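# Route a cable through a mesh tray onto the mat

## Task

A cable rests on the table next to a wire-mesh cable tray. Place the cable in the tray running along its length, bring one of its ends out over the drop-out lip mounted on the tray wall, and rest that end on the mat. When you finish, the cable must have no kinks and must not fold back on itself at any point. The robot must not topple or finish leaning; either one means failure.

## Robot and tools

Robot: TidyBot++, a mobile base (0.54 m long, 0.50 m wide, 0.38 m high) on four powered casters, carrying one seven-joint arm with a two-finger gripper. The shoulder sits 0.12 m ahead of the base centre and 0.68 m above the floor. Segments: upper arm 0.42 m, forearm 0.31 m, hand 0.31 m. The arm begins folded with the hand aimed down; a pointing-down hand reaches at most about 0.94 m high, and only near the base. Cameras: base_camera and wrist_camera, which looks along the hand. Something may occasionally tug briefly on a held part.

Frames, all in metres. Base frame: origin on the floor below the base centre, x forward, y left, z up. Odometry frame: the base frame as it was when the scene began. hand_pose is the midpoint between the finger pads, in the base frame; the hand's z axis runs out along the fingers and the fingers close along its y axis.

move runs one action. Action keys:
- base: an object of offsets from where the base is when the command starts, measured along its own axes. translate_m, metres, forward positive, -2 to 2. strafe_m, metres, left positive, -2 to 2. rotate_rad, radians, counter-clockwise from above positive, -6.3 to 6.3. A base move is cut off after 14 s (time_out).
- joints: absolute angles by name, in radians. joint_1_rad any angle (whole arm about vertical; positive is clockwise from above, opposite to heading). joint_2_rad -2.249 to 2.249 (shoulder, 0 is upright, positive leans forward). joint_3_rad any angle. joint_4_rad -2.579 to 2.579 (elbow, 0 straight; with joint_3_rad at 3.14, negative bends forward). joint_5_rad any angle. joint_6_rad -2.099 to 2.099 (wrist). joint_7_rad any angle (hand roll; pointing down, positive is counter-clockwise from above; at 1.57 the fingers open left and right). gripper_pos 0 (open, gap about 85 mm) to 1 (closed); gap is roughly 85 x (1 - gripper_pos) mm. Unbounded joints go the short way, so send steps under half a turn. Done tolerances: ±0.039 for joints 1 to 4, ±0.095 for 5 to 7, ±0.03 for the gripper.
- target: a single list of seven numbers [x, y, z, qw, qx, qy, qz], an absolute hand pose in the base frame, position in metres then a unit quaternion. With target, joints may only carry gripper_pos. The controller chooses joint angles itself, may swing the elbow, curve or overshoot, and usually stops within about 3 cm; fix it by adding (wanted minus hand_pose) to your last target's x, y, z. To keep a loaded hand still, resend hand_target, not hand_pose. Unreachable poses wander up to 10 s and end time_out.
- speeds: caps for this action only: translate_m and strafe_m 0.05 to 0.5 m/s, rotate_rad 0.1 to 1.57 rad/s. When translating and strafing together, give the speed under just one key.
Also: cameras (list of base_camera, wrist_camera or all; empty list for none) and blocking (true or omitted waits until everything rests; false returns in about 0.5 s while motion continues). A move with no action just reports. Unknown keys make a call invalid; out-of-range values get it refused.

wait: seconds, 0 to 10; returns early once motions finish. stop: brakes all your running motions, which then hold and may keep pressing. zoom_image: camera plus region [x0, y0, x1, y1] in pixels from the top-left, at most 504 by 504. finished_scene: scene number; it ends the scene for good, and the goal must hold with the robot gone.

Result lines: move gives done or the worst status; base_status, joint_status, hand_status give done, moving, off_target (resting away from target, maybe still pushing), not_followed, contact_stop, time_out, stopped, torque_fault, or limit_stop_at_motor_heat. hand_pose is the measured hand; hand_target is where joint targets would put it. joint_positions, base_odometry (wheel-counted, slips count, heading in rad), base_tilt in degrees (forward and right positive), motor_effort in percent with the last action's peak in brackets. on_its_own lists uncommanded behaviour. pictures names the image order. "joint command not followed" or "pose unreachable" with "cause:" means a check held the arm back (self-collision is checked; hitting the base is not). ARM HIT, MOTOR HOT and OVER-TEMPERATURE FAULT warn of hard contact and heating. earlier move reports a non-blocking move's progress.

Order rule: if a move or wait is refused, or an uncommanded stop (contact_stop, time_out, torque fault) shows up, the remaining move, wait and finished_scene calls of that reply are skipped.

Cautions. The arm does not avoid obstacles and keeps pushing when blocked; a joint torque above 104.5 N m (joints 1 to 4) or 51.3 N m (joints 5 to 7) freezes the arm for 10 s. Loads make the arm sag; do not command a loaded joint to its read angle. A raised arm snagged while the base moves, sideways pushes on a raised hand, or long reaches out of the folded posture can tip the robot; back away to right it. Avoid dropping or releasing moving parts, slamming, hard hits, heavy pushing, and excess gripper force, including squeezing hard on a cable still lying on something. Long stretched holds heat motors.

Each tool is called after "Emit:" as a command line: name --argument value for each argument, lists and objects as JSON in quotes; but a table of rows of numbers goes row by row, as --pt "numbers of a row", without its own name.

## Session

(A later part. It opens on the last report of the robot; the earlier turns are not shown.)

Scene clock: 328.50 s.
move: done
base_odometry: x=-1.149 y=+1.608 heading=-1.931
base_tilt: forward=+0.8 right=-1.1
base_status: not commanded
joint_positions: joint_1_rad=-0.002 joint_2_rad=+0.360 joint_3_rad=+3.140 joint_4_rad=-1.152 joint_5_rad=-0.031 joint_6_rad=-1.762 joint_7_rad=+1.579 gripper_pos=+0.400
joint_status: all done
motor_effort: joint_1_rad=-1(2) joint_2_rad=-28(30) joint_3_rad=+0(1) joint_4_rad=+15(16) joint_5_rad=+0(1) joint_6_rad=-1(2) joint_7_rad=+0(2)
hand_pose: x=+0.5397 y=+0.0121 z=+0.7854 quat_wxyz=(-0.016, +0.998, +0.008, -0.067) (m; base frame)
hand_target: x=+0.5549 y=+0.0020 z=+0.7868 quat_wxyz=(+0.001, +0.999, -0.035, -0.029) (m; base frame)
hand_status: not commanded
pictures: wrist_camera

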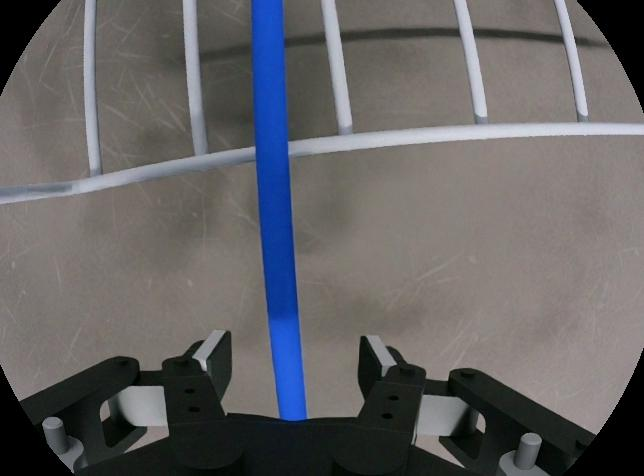

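Emit:
move --joints '{"joint_2_rad":0.36,"joint_4_rad":-1.17,"joint_6_rad":-1.6}' --cameras '[]'

Emit:
move --joints '{"gripper_pos":1}' --cameras '["wrist_camera"]'

Scene clock: 332.30 s.
move: done
base_odometry: x=-1.149 y=+1.608 heading=-1.931
base_tilt: forward=+0.7 right=-1.0
base_status: not commanded
joint_positions: joint_1_rad=-0.002 joint_2_rad=+0.363 joint_3_rad=+3.140 joint_4_rad=-1.153 joint_5_rad=-0.031 joint_6_rad=-1.661 joint_7_rad=+1.579 gripper_pos=+0.400
joint_status: all done
motor_effort: joint_1_rad=-1(1) joint_2_rad=-29(31) joint_3_rad=+0(0) joint_4_rad=+15(16) joint_5_rad=+0(1) joint_6_rad=+1(2) joint_7_rad=+0(1)
hand_pose: x=+0.5715 y=+0.0123 z=+0.7813 quat_wxyz=(-0.015, +1.000, +0.007, -0.018) (m; base frame)
hand_target: x=+0.5849 y=+0.0020 z=+0.7772 quat_wxyz=(+0.000, +0.999, -0.035, +0.006) (m; base frame)
hand_status: not commanded
pictures: none
No camera images: "cameras" was empty.

Scene clock: 333.17 s.
move: off_target
base_odometry: x=-1.149 y=+1.608 heading=-1.931
base_tilt: forward=+0.6 right=-1.1
base_status: not commanded
joint_positions: joint_1_rad=-0.002 joint_2_rad=+0.363 joint_3_rad=+3.140 joint_4_rad=-1.153 joint_5_rad=-0.031 joint_6_rad=-1.661 joint_7_rad=+1.579 gripper_pos=+0.914
joint_status: gripper_pos off_target (ended at +0.914, target +1.000)
motor_effort: joint_1_rad=-1(1) joint_2_rad=-29(29) joint_3_rad=+0(0) joint_4_rad=+15(16) joint_5_rad=+0(1) joint_6_rad=+1(1) joint_7_rad=+0(1)
hand_pose: x=+0.5715 y=+0.0123 z=+0.7813 quat_wxyz=(-0.015, +1.000, +0.007, -0.018) (m; base frame)
hand_target: x=+0.5849 y=+0.0020 z=+0.7772 quat_wxyz=(+0.000, +0.999, -0.035, +0.006) (m; base frame)
hand_status: not commanded
pictures: wrist_camera

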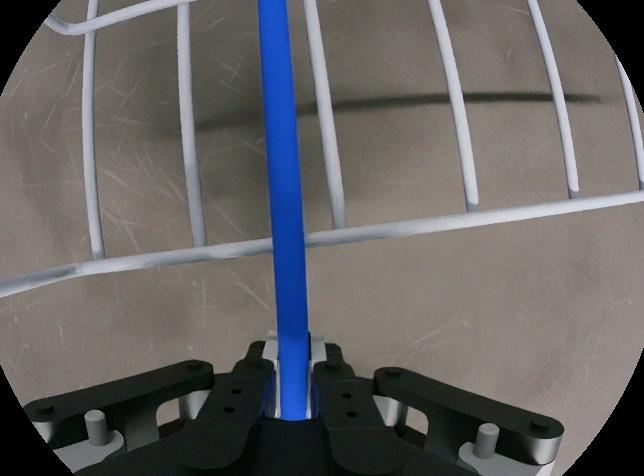

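Emit:
move --joints '{"joint_1_rad":0,"joint_2_rad":0.35,"joint_3_rad":3.14,"joint_4_rad":-0.62,"joint_5_rad":0,"joint_6_rad":-1.95,"joint_7_rad":1.5}' --cameras '["wrist_camera"]'

Emit:
move --base '{"strafe_m":-0.25}' --speeds '{"strafe_m":0.15}' --cameras '["wrist_camera"]'

Scene clock: 342.73 s.
move: done
base_odometry: x=-1.149 y=+1.608 heading=-1.931
base_tilt: forward=+0.7 right=-1.1
base_status: not commanded
joint_positions: joint_1_rad=-0.002 joint_2_rad=+0.363 joint_3_rad=+3.140 joint_4_rad=-0.633 joint_5_rad=-0.031 joint_6_rad=-1.877 joint_7_rad=+1.579 gripper_pos=+0.914
joint_status: all done
motor_effort: joint_1_rad=-1(2) joint_2_rad=-29(31) joint_3_rad=+0(1) joint_4_rad=+15(17) joint_5_rad=+0(1) joint_6_rad=+3(4) joint_7_rad=+0(2)
hand_pose: x=+0.6149 y=+0.0120 z=+0.9458 quat_wxyz=(-0.014, +0.991, +0.012, +0.134) (m; base frame)
hand_target: x=+0.5910 y=+0.0019 z=+0.9511 quat_wxyz=(-0.004, +0.993, -0.034, +0.111) (m; base frame)
hand_status: not commanded
pictures: wrist_camera

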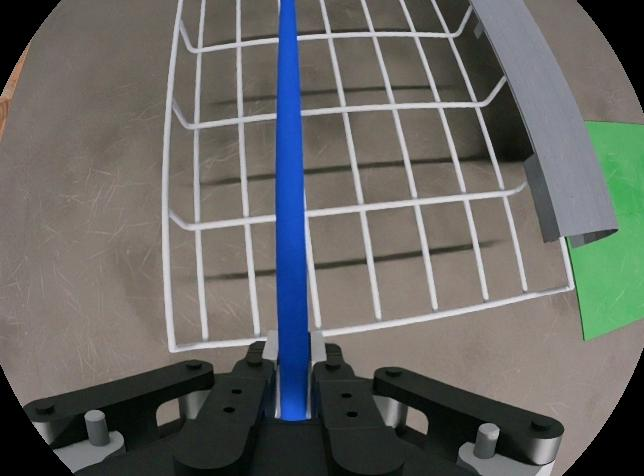

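Scene clock: 345.07 s.
move: done
base_odometry: x=-1.383 y=+1.696 heading=-1.931
base_tilt: forward=+0.7 right=-1.0
base_status: done
joint_positions: joint_1_rad=-0.002 joint_2_rad=+0.363 joint_3_rad=+3.140 joint_4_rad=-0.633 joint_5_rad=-0.031 joint_6_rad=-1.879 joint_7_rad=+1.579 gripper_pos=+0.914
joint_status: not commanded
motor_effort: joint_1_rad=+0(3) joint_2_rad=-29(29) joint_3_rad=+0(2) joint_4_rad=+15(15) joint_5_rad=+0(1) joint_6_rad=+3(3) joint_7_rad=+0(1)
hand_pose: x=+0.6141 y=+0.0116 z=+0.9456 quat_wxyz=(-0.014, +0.991, +0.012, +0.132) (m; base frame)
hand_target: x=+0.5910 y=+0.0019 z=+0.9511 quat_wxyz=(-0.004, +0.993, -0.034, +0.111) (m; base frame)
hand_status: not commanded
pictures: wrist_camera

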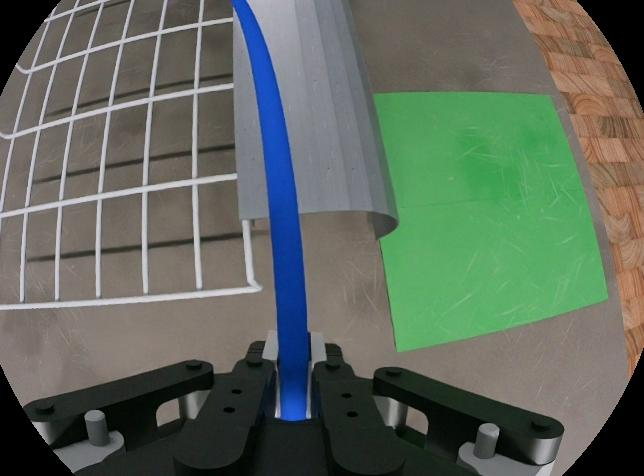

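Emit:
move --base '{"strafe_m":-0.12}' --speeds '{"strafe_m":0.15}'

Scene clock: 359.33 s.
move: done
base_odometry: x=-1.495 y=+1.738 heading=-1.932
base_tilt: forward=+0.6 right=-1.0
base_status: done
joint_positions: joint_1_rad=-0.002 joint_2_rad=+0.363 joint_3_rad=+3.140 joint_4_rad=-0.633 joint_5_rad=-0.031 joint_6_rad=-1.880 joint_7_rad=+1.579 gripper_pos=+0.914
joint_status: not commanded
motor_effort: joint_1_rad=+0(4) joint_2_rad=-29(29) joint_3_rad=+0(1) joint_4_rad=+14(15) joint_5_rad=+1(1) joint_6_rad=+3(4) joint_7_rad=+0(2)
hand_pose: x=+0.6139 y=+0.0118 z=+0.9455 quat_wxyz=(-0.014, +0.991, +0.012, +0.132) (m; base frame)
hand_target: x=+0.5910 y=+0.0019 z=+0.9511 quat_wxyz=(-0.004, +0.993, -0.034, +0.111) (m; base frame)
hand_status: not commanded
pictures: base_camera, wrist_camera

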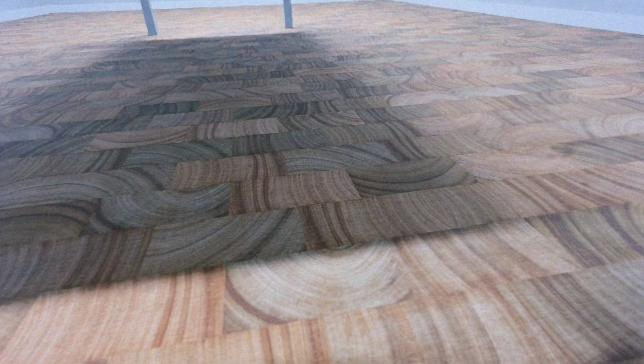

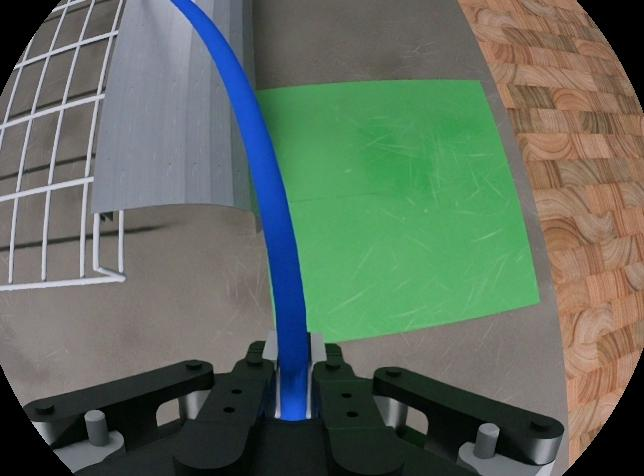

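Emit:
move --base '{"strafe_m":-0.07}' --speeds '{"strafe_m":0.15}' --joints '{"joint_7_rad":1.95}'

Emit:
move --joints '{"joint_2_rad":0.50,"joint_4_rad":-0.80,"joint_6_rad":-1.72}'

Scene clock: 373.77 s.
move: done
base_odometry: x=-1.561 y=+1.763 heading=-1.932
base_tilt: forward=+0.8 right=-1.0
base_status: done
joint_positions: joint_1_rad=-0.003 joint_2_rad=+0.363 joint_3_rad=+3.140 joint_4_rad=-0.633 joint_5_rad=-0.031 joint_6_rad=-1.880 joint_7_rad=+1.892 gripper_pos=+0.914
joint_status: all done
motor_effort: joint_1_rad=+0(3) joint_2_rad=-28(29) joint_3_rad=+0(1) joint_4_rad=+15(15) joint_5_rad=+0(2) joint_6_rad=+3(3) joint_7_rad=+0(2)
hand_pose: x=+0.6138 y=+0.0121 z=+0.9455 quat_wxyz=(+0.007, +0.977, +0.167, +0.132) (m; base frame)
hand_target: x=+0.5910 y=+0.0019 z=+0.9511 quat_wxyz=(+0.020, +0.976, +0.188, +0.109) (m; base frame)
hand_status: not commanded
pictures: base_camera, wrist_camera

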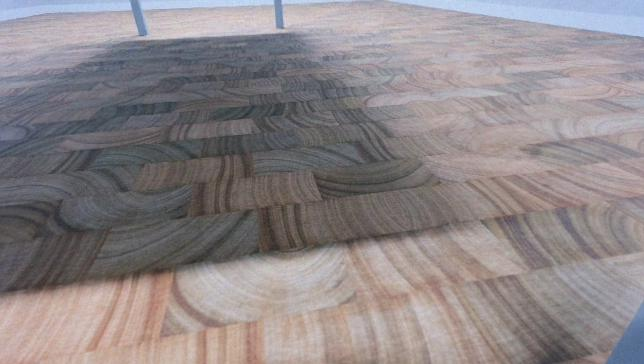

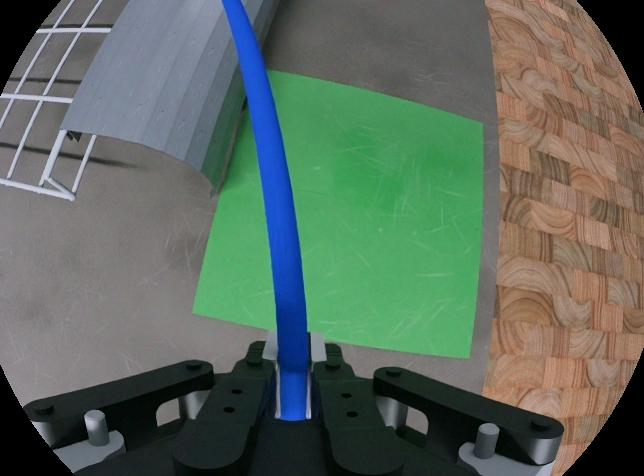

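Scene clock: 375.27 s.
move: done
base_odometry: x=-1.561 y=+1.763 heading=-1.932
base_tilt: forward=+0.7 right=-1.0
base_status: not commanded
joint_positions: joint_1_rad=-0.003 joint_2_rad=+0.514 joint_3_rad=+3.140 joint_4_rad=-0.793 joint_5_rad=-0.031 joint_6_rad=-1.787 joint_7_rad=+1.892 gripper_pos=+0.914
joint_status: all done
motor_effort: joint_1_rad=-1(1) joint_2_rad=-34(40) joint_3_rad=+0(1) joint_4_rad=+15(18) joint_5_rad=-1(1) joint_6_rad=+1(4) joint_7_rad=+0(2)
hand_pose: x=+0.6443 y=+0.0125 z=+0.8196 quat_wxyz=(-0.011, +0.986, +0.165, +0.026) (m; base frame)
hand_target: x=+0.6614 y=+0.0020 z=+0.8262 quat_wxyz=(+0.011, +0.980, +0.189, +0.060) (m; base frame)
hand_status: not commanded
pictures: base_camera, wrist_camera

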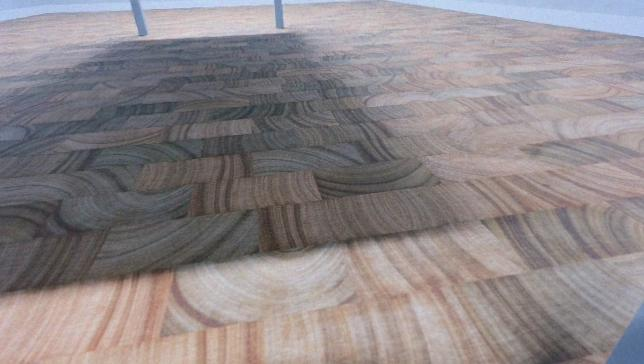

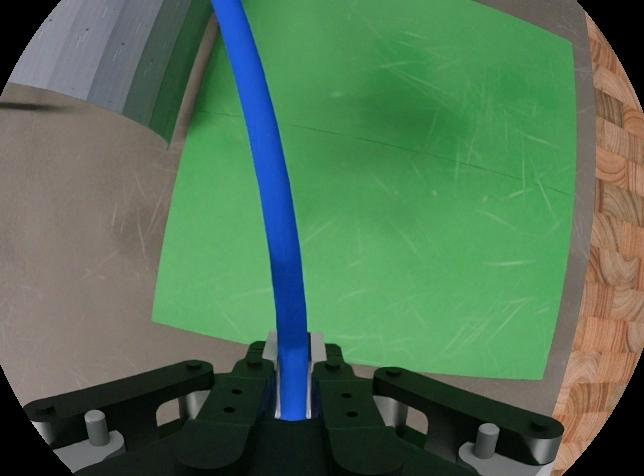

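Emit:
move --base '{"strafe_m":-0.05}' --speeds '{"strafe_m":0.15}' --joints '{"joint_2_rad":0.62,"joint_4_rad":-0.66,"joint_6_rad":-1.7,"joint_7_rad":2.05}'

Emit:
move --joints '{"joint_2_rad":0.58,"joint_4_rad":-0.90,"joint_6_rad":-1.43}'

Scene clock: 382.90 s.
move: done
base_odometry: x=-1.608 y=+1.781 heading=-1.933
base_tilt: forward=+0.7 right=-1.0
base_status: done
joint_positions: joint_1_rad=+0.004 joint_2_rad=+0.626 joint_3_rad=+3.140 joint_4_rad=-0.672 joint_5_rad=-0.031 joint_6_rad=-1.774 joint_7_rad=+1.971 gripper_pos=+0.914
joint_status: all done
motor_effort: joint_1_rad=-1(4) joint_2_rad=-38(40) joint_3_rad=-1(2) joint_4_rad=+15(16) joint_5_rad=-1(2) joint_6_rad=+1(2) joint_7_rad=+0(1)
hand_pose: x=+0.6902 y=+0.0092 z=+0.7971 quat_wxyz=(-0.008, +0.979, +0.201, +0.037) (m; base frame)
hand_target: x=+0.7147 y=+0.0020 z=+0.8072 quat_wxyz=(+0.019, +0.968, +0.237, +0.079) (m; base frame)
hand_status: not commanded
pictures: base_camera, wrist_camera

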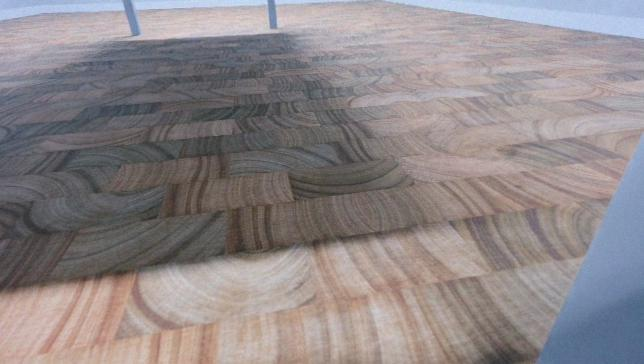

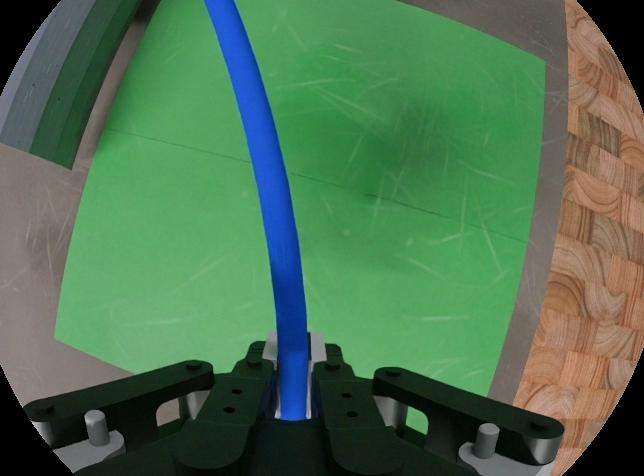

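Scene clock: 384.17 s.
move: done
base_odometry: x=-1.608 y=+1.781 heading=-1.933
base_tilt: forward=+0.7 right=-1.0
base_status: not commanded
joint_positions: joint_1_rad=+0.004 joint_2_rad=+0.605 joint_3_rad=+3.140 joint_4_rad=-0.883 joint_5_rad=-0.031 joint_6_rad=-1.509 joint_7_rad=+1.972 gripper_pos=+0.914
joint_status: all done
motor_effort: joint_1_rad=-1(1) joint_2_rad=-38(40) joint_3_rad=-1(1) joint_4_rad=+17(17) joint_5_rad=+0(1) joint_6_rad=+2(2) joint_7_rad=-1(2)
hand_pose: x=+0.7164 y=+0.0094 z=+0.7459 quat_wxyz=(-0.001, +0.978, +0.198, +0.074) (m; base frame)
hand_target: x=+0.7341 y=+0.0021 z=+0.7593 quat_wxyz=(+0.027, +0.965, +0.236, +0.112) (m; base frame)
hand_status: not commanded
pictures: base_camera, wrist_camera

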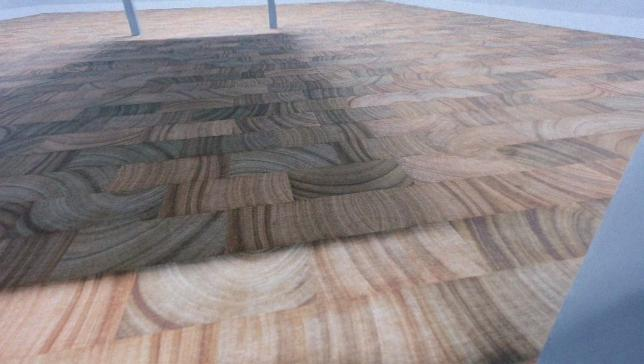

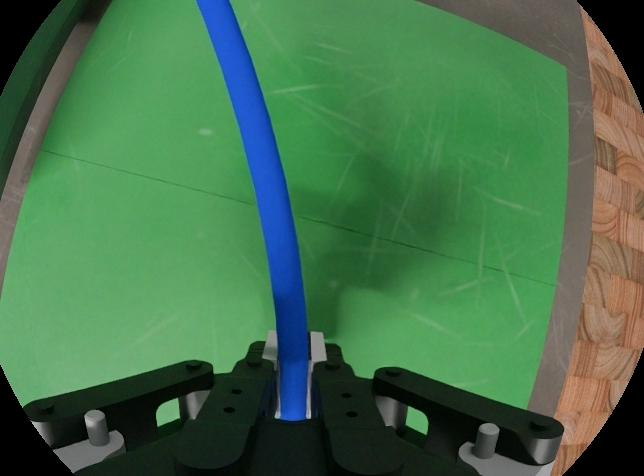

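Emit:
move --joints '{"joint_2_rad":0.61,"joint_4_rad":-0.91,"joint_6_rad":-1.43}'

Emit:
move --joints '{"gripper_pos":0.8}'

Emit:
move --joints '{"gripper_pos":0.6}'

Emit:
move --joints '{"joint_2_rad":0.54,"joint_4_rad":-0.82,"joint_6_rad":-1.50}'

Emit:
move --joints '{"joint_2_rad":0.3,"joint_4_rad":-0.65,"joint_6_rad":-1.9}'

Emit:
move --joints '{"joint_2_rad":-0.1,"joint_4_rad":-1.1,"joint_6_rad":-1.7}'

Scene clock: 389.20 s.
move: done
base_odometry: x=-1.608 y=+1.781 heading=-1.933
base_tilt: forward=+0.8 right=-1.0
base_status: not commanded
joint_positions: joint_1_rad=+0.004 joint_2_rad=+0.613 joint_3_rad=+3.140 joint_4_rad=-0.891 joint_5_rad=-0.031 joint_6_rad=-1.502 joint_7_rad=+1.972 gripper_pos=+0.914
joint_status: all done
motor_effort: joint_1_rad=+0(1) joint_2_rad=-38(39) joint_3_rad=+0(1) joint_4_rad=+16(17) joint_5_rad=-1(1) joint_6_rad=+2(3) joint_7_rad=-1(1)
hand_pose: x=+0.7167 y=+0.0094 z=+0.7388 quat_wxyz=(-0.002, +0.978, +0.198, +0.069) (m; base frame)
hand_target: x=+0.7333 y=+0.0021 z=+0.7371 quat_wxyz=(+0.022, +0.967, +0.237, +0.093) (m; base frame)
hand_status: not commanded
pictures: base_camera, wrist_camera

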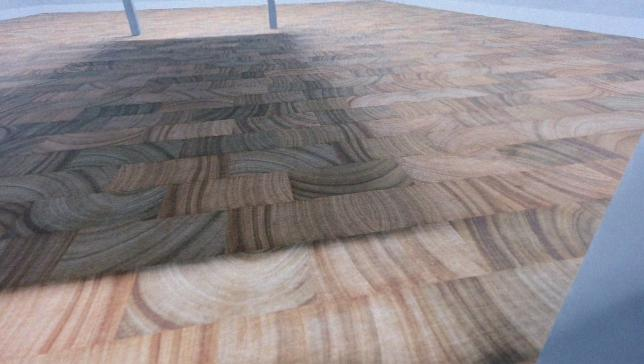

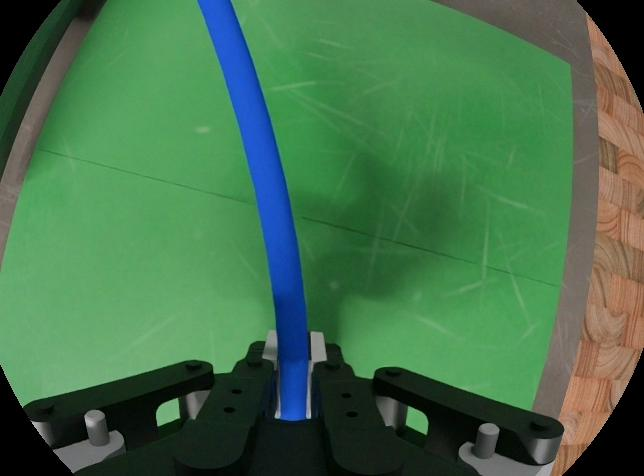

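Scene clock: 389.83 s.
move: done
base_odometry: x=-1.608 y=+1.781 heading=-1.933
base_tilt: forward=+0.8 right=-1.0
base_status: not commanded
joint_positions: joint_1_rad=+0.004 joint_2_rad=+0.613 joint_3_rad=+3.140 joint_4_rad=-0.892 joint_5_rad=-0.031 joint_6_rad=-1.502 joint_7_rad=+1.972 gripper_pos=+0.800
joint_status: all done
motor_effort: joint_1_rad=-1(1) joint_2_rad=-38(38) joint_3_rad=+0(1) joint_4_rad=+16(16) joint_5_rad=+0(2) joint_6_rad=+2(2) joint_7_rad=-1(2)
hand_pose: x=+0.7166 y=+0.0094 z=+0.7386 quat_wxyz=(-0.002, +0.978, +0.198, +0.069) (m; base frame)
hand_target: x=+0.7333 y=+0.0021 z=+0.7371 quat_wxyz=(+0.022, +0.967, +0.237, +0.093) (m; base frame)
hand_status: not commanded
pictures: base_camera, wrist_camera

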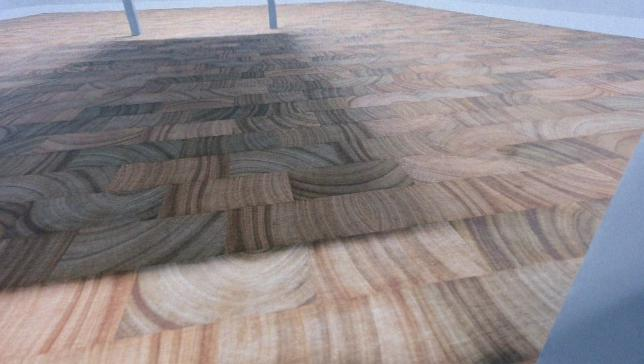

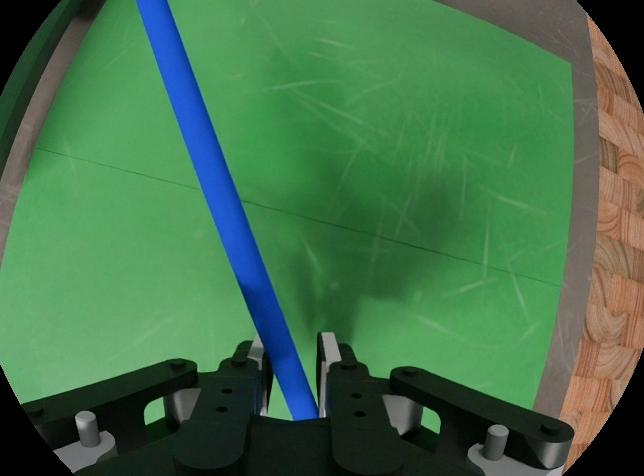

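Scene clock: 390.47 s.
move: done
base_odometry: x=-1.608 y=+1.781 heading=-1.933
base_tilt: forward=+0.6 right=-1.1
base_status: not commanded
joint_positions: joint_1_rad=+0.004 joint_2_rad=+0.613 joint_3_rad=+3.140 joint_4_rad=-0.892 joint_5_rad=-0.031 joint_6_rad=-1.502 joint_7_rad=+1.972 gripper_pos=+0.600
joint_status: all done
motor_effort: joint_1_rad=-1(1) joint_2_rad=-38(38) joint_3_rad=+0(1) joint_4_rad=+16(17) joint_5_rad=+0(1) joint_6_rad=+2(2) joint_7_rad=+0(1)
hand_pose: x=+0.7166 y=+0.0094 z=+0.7386 quat_wxyz=(-0.002, +0.978, +0.198, +0.069) (m; base frame)
hand_target: x=+0.7333 y=+0.0021 z=+0.7371 quat_wxyz=(+0.022, +0.967, +0.237, +0.093) (m; base frame)
hand_status: not commanded
pictures: base_camera, wrist_camera

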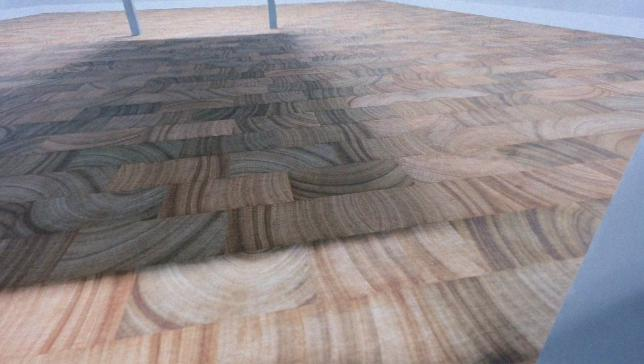

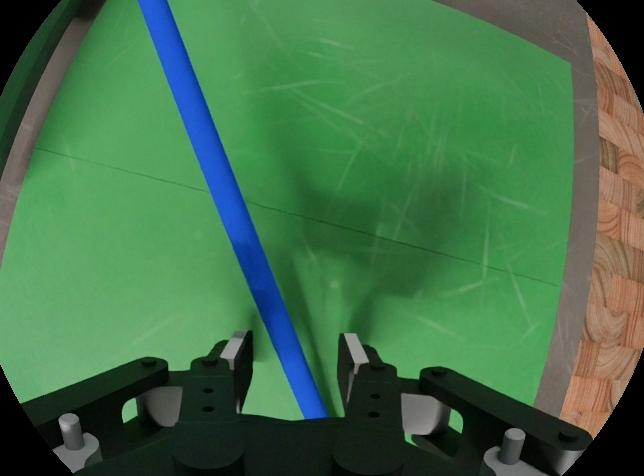

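Scene clock: 391.47 s.
move: done
base_odometry: x=-1.608 y=+1.781 heading=-1.933
base_tilt: forward=+0.7 right=-1.0
base_status: not commanded
joint_positions: joint_1_rad=+0.004 joint_2_rad=+0.545 joint_3_rad=+3.140 joint_4_rad=-0.824 joint_5_rad=-0.031 joint_6_rad=-1.502 joint_7_rad=+1.972 gripper_pos=+0.600
joint_status: all done
motor_effort: joint_1_rad=-1(1) joint_2_rad=-36(41) joint_3_rad=+0(1) joint_4_rad=+16(18) joint_5_rad=+0(1) joint_6_rad=+3(3) joint_7_rad=+0(1)
hand_pose: x=+0.7285 y=+0.0093 z=+0.8047 quat_wxyz=(+0.012, +0.971, +0.197, +0.135) (m; base frame)
hand_target: x=+0.7292 y=+0.0021 z=+0.8095 quat_wxyz=(+0.033, +0.962, +0.236, +0.136) (m; base frame)
hand_status: not commanded
pictures: base_camera, wrist_camera

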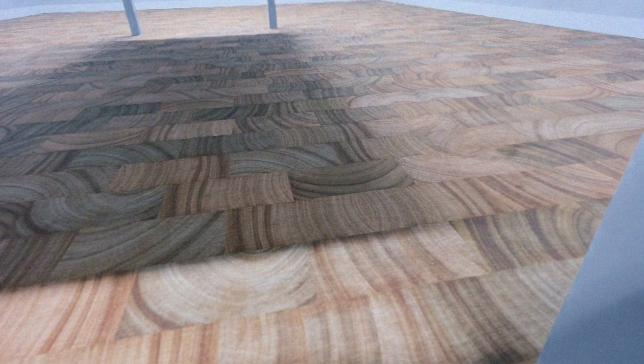

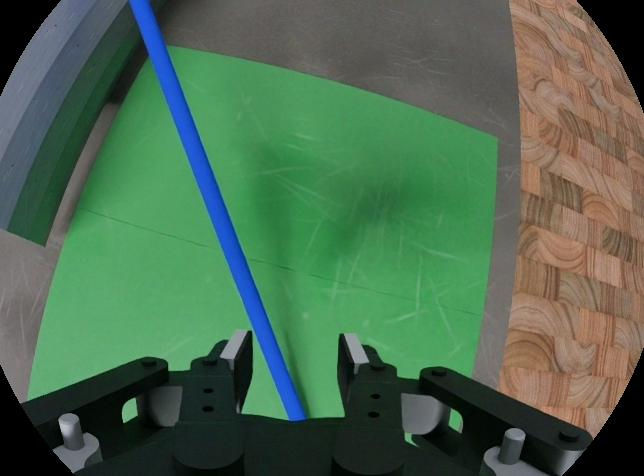

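Scene clock: 393.13 s.
move: done
base_odometry: x=-1.608 y=+1.781 heading=-1.933
base_tilt: forward=+0.6 right=-1.0
base_status: not commanded
joint_positions: joint_1_rad=+0.004 joint_2_rad=+0.302 joint_3_rad=+3.140 joint_4_rad=-0.649 joint_5_rad=-0.031 joint_6_rad=-1.828 joint_7_rad=+1.972 gripper_pos=+0.600
joint_status: all done
motor_effort: joint_1_rad=-1(1) joint_2_rad=-26(40) joint_3_rad=+0(1) joint_4_rad=+14(18) joint_5_rad=+0(1) joint_6_rad=+3(5) joint_7_rad=+0(1)
hand_pose: x=+0.6104 y=+0.0094 z=+0.9749 quat_wxyz=(+0.022, +0.963, +0.201, +0.179) (m; base frame)
hand_target: x=+0.5885 y=+0.0019 z=+0.9685 quat_wxyz=(+0.034, +0.961, +0.235, +0.141) (m; base frame)
hand_status: not commanded
pictures: base_camera, wrist_camera

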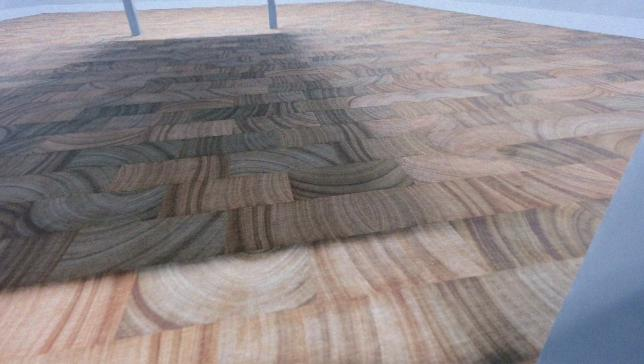

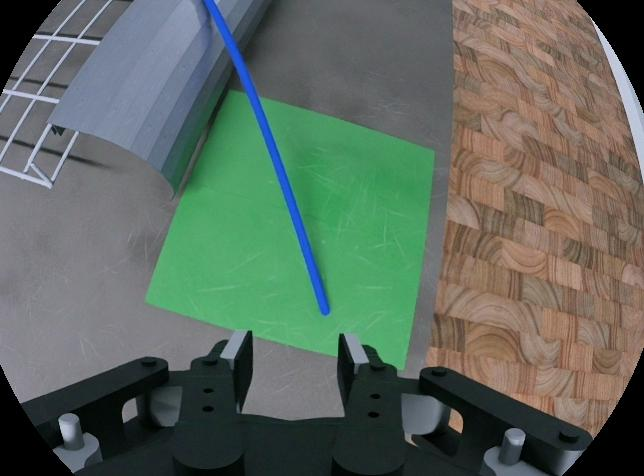

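Scene clock: 394.77 s.
move: done
base_odometry: x=-1.608 y=+1.781 heading=-1.933
base_tilt: forward=+0.7 right=-1.0
base_status: not commanded
joint_positions: joint_1_rad=+0.004 joint_2_rad=-0.094 joint_3_rad=+3.140 joint_4_rad=-1.079 joint_5_rad=-0.031 joint_6_rad=-1.774 joint_7_rad=+1.972 gripper_pos=+0.600
joint_status: all done
motor_effort: joint_1_rad=-1(1) joint_2_rad=-11(28) joint_3_rad=+0(0) joint_4_rad=+14(15) joint_5_rad=+0(1) joint_6_rad=+4(5) joint_7_rad=+0(1)
hand_pose: x=+0.4573 y=+0.0100 z=+0.9858 quat_wxyz=(+0.024, +0.961, +0.200, +0.189) (m; base frame)
hand_target: x=+0.4745 y=+0.0020 z=+0.9889 quat_wxyz=(+0.052, +0.948, +0.232, +0.213) (m; base frame)
hand_status: not commanded
pictures: base_camera, wrist_camera

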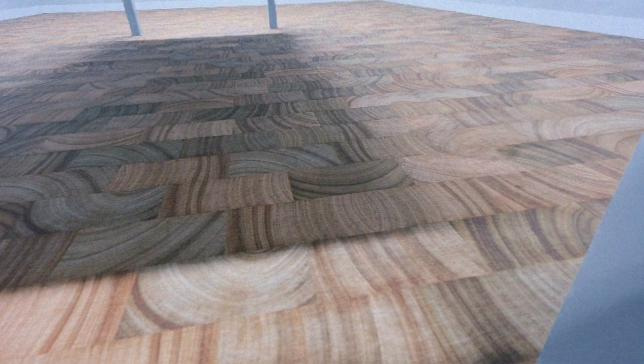

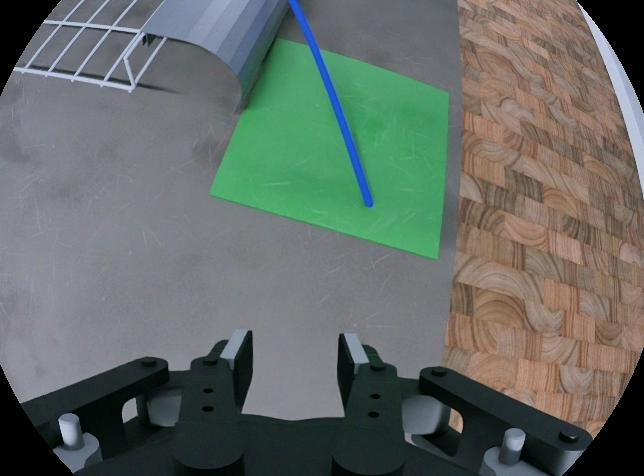

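Emit:
move --joints '{"joint_2_rad":-0.1,"joint_4_rad":-1.1,"joint_6_rad":-1.2,"joint_7_rad":1.5}'

Emit:
zoom_image --camera "wrist_camera" --region '[200, 150, 500, 400]'

Scene clock: 398.33 s.
move: done
base_odometry: x=-1.608 y=+1.781 heading=-1.933
base_tilt: forward=+0.8 right=-1.0
base_status: not commanded
joint_positions: joint_1_rad=+0.004 joint_2_rad=-0.095 joint_3_rad=+3.140 joint_4_rad=-1.084 joint_5_rad=-0.031 joint_6_rad=-1.273 joint_7_rad=+1.566 gripper_pos=+0.600
joint_status: all done
motor_effort: joint_1_rad=-1(1) joint_2_rad=-13(14) joint_3_rad=+0(1) joint_4_rad=+16(17) joint_5_rad=+0(1) joint_6_rad=+7(7) joint_7_rad=-1(2)
hand_pose: x=+0.5816 y=+0.0095 z=+1.0749 quat_wxyz=(-0.016, +0.905, -0.001, +0.426) (m; base frame)
hand_target: x=+0.5932 y=+0.0022 z=+1.0871 quat_wxyz=(-0.016, +0.891, -0.031, +0.453) (m; base frame)
hand_status: not commanded
pictures: base_camera, wrist_camera

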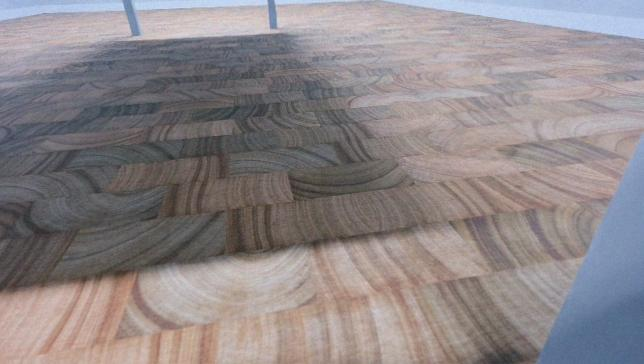

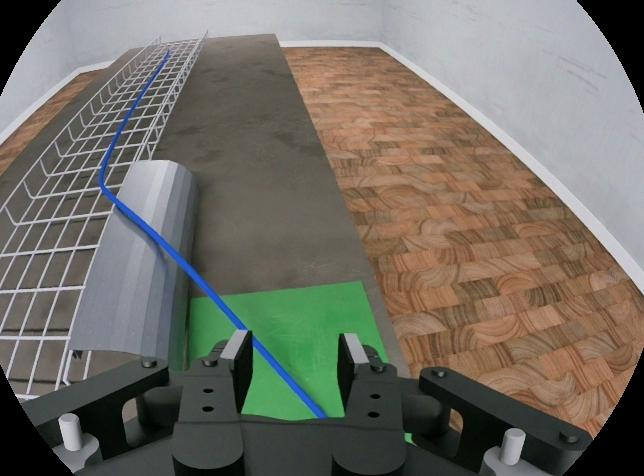

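Scaled by 1.680.

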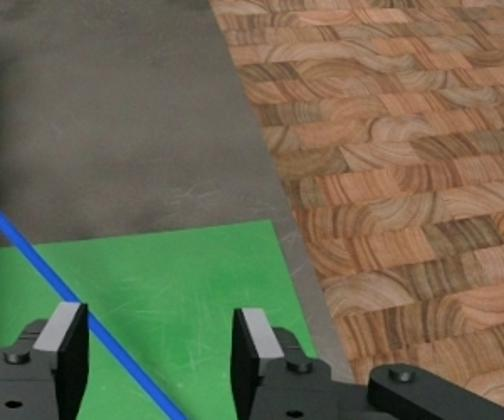

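Emit:
zoom_image --camera "wrist_camera" --region '[60, 30, 260, 280]'

Emit:
move --joints '{"joint_6_rad":-1.6,"joint_2_rad":0.1}'

Emit:
zoom_image --camera "wrist_camera" --region '[150, 100, 500, 400]'

Scaled by 2.016.

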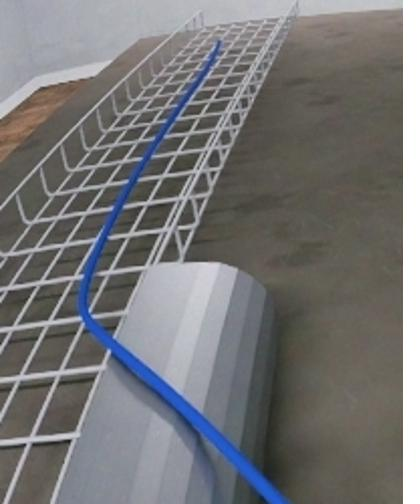

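Scene clock: 402.93 s.
move: done
base_odometry: x=-1.608 y=+1.781 heading=-1.933
base_tilt: forward=+0.7 right=-1.0
base_status: not commanded
joint_positions: joint_1_rad=+0.004 joint_2_rad=+0.109 joint_3_rad=+3.140 joint_4_rad=-1.092 joint_5_rad=-0.031 joint_6_rad=-1.529 joint_7_rad=+1.566 gripper_pos=+0.600
joint_status: all done
motor_effort: joint_1_rad=-1(1) joint_2_rad=-21(26) joint_3_rad=+0(1) joint_4_rad=+17(18) joint_5_rad=+0(1) joint_6_rad=+4(8) joint_7_rad=+0(1)
hand_pose: x=+0.5825 y=+0.0098 z=+0.9285 quat_wxyz=(-0.015, +0.979, -0.001, +0.204) (m; base frame)
hand_target: x=+0.5583 y=+0.0020 z=+0.9211 quat_wxyz=(-0.006, +0.985, -0.034, +0.170) (m; base frame)
hand_status: not commanded
pictures: base_camera, wrist_camera

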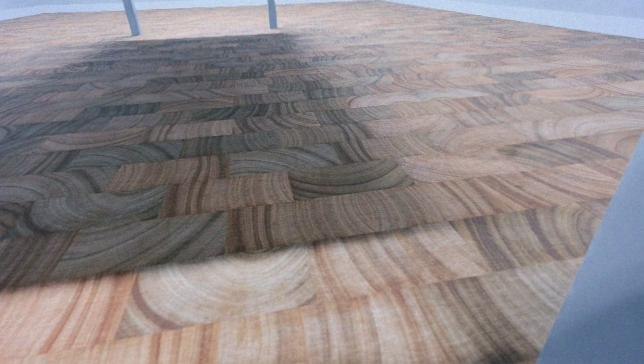

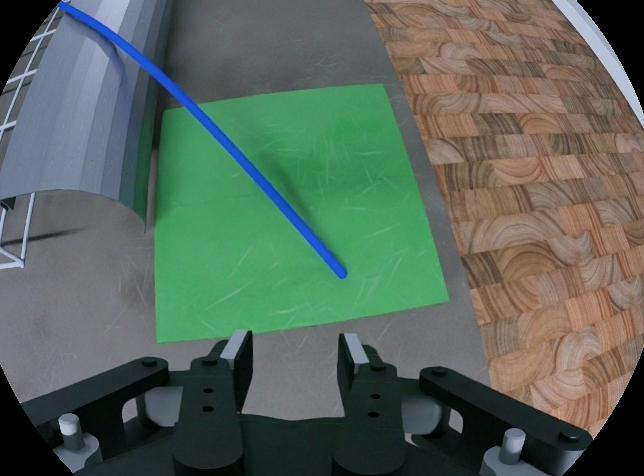

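Scaled by 1.440.

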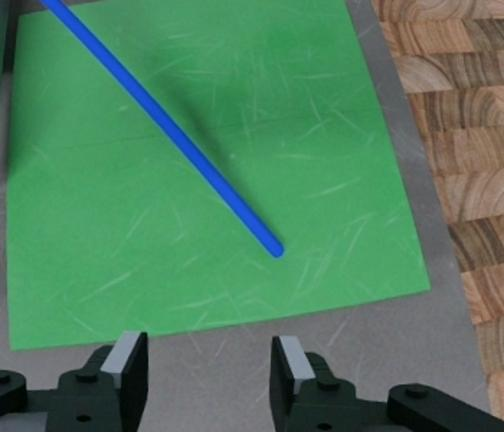

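Emit:
finished_scene --scene 2

The scene is finished: the task was done.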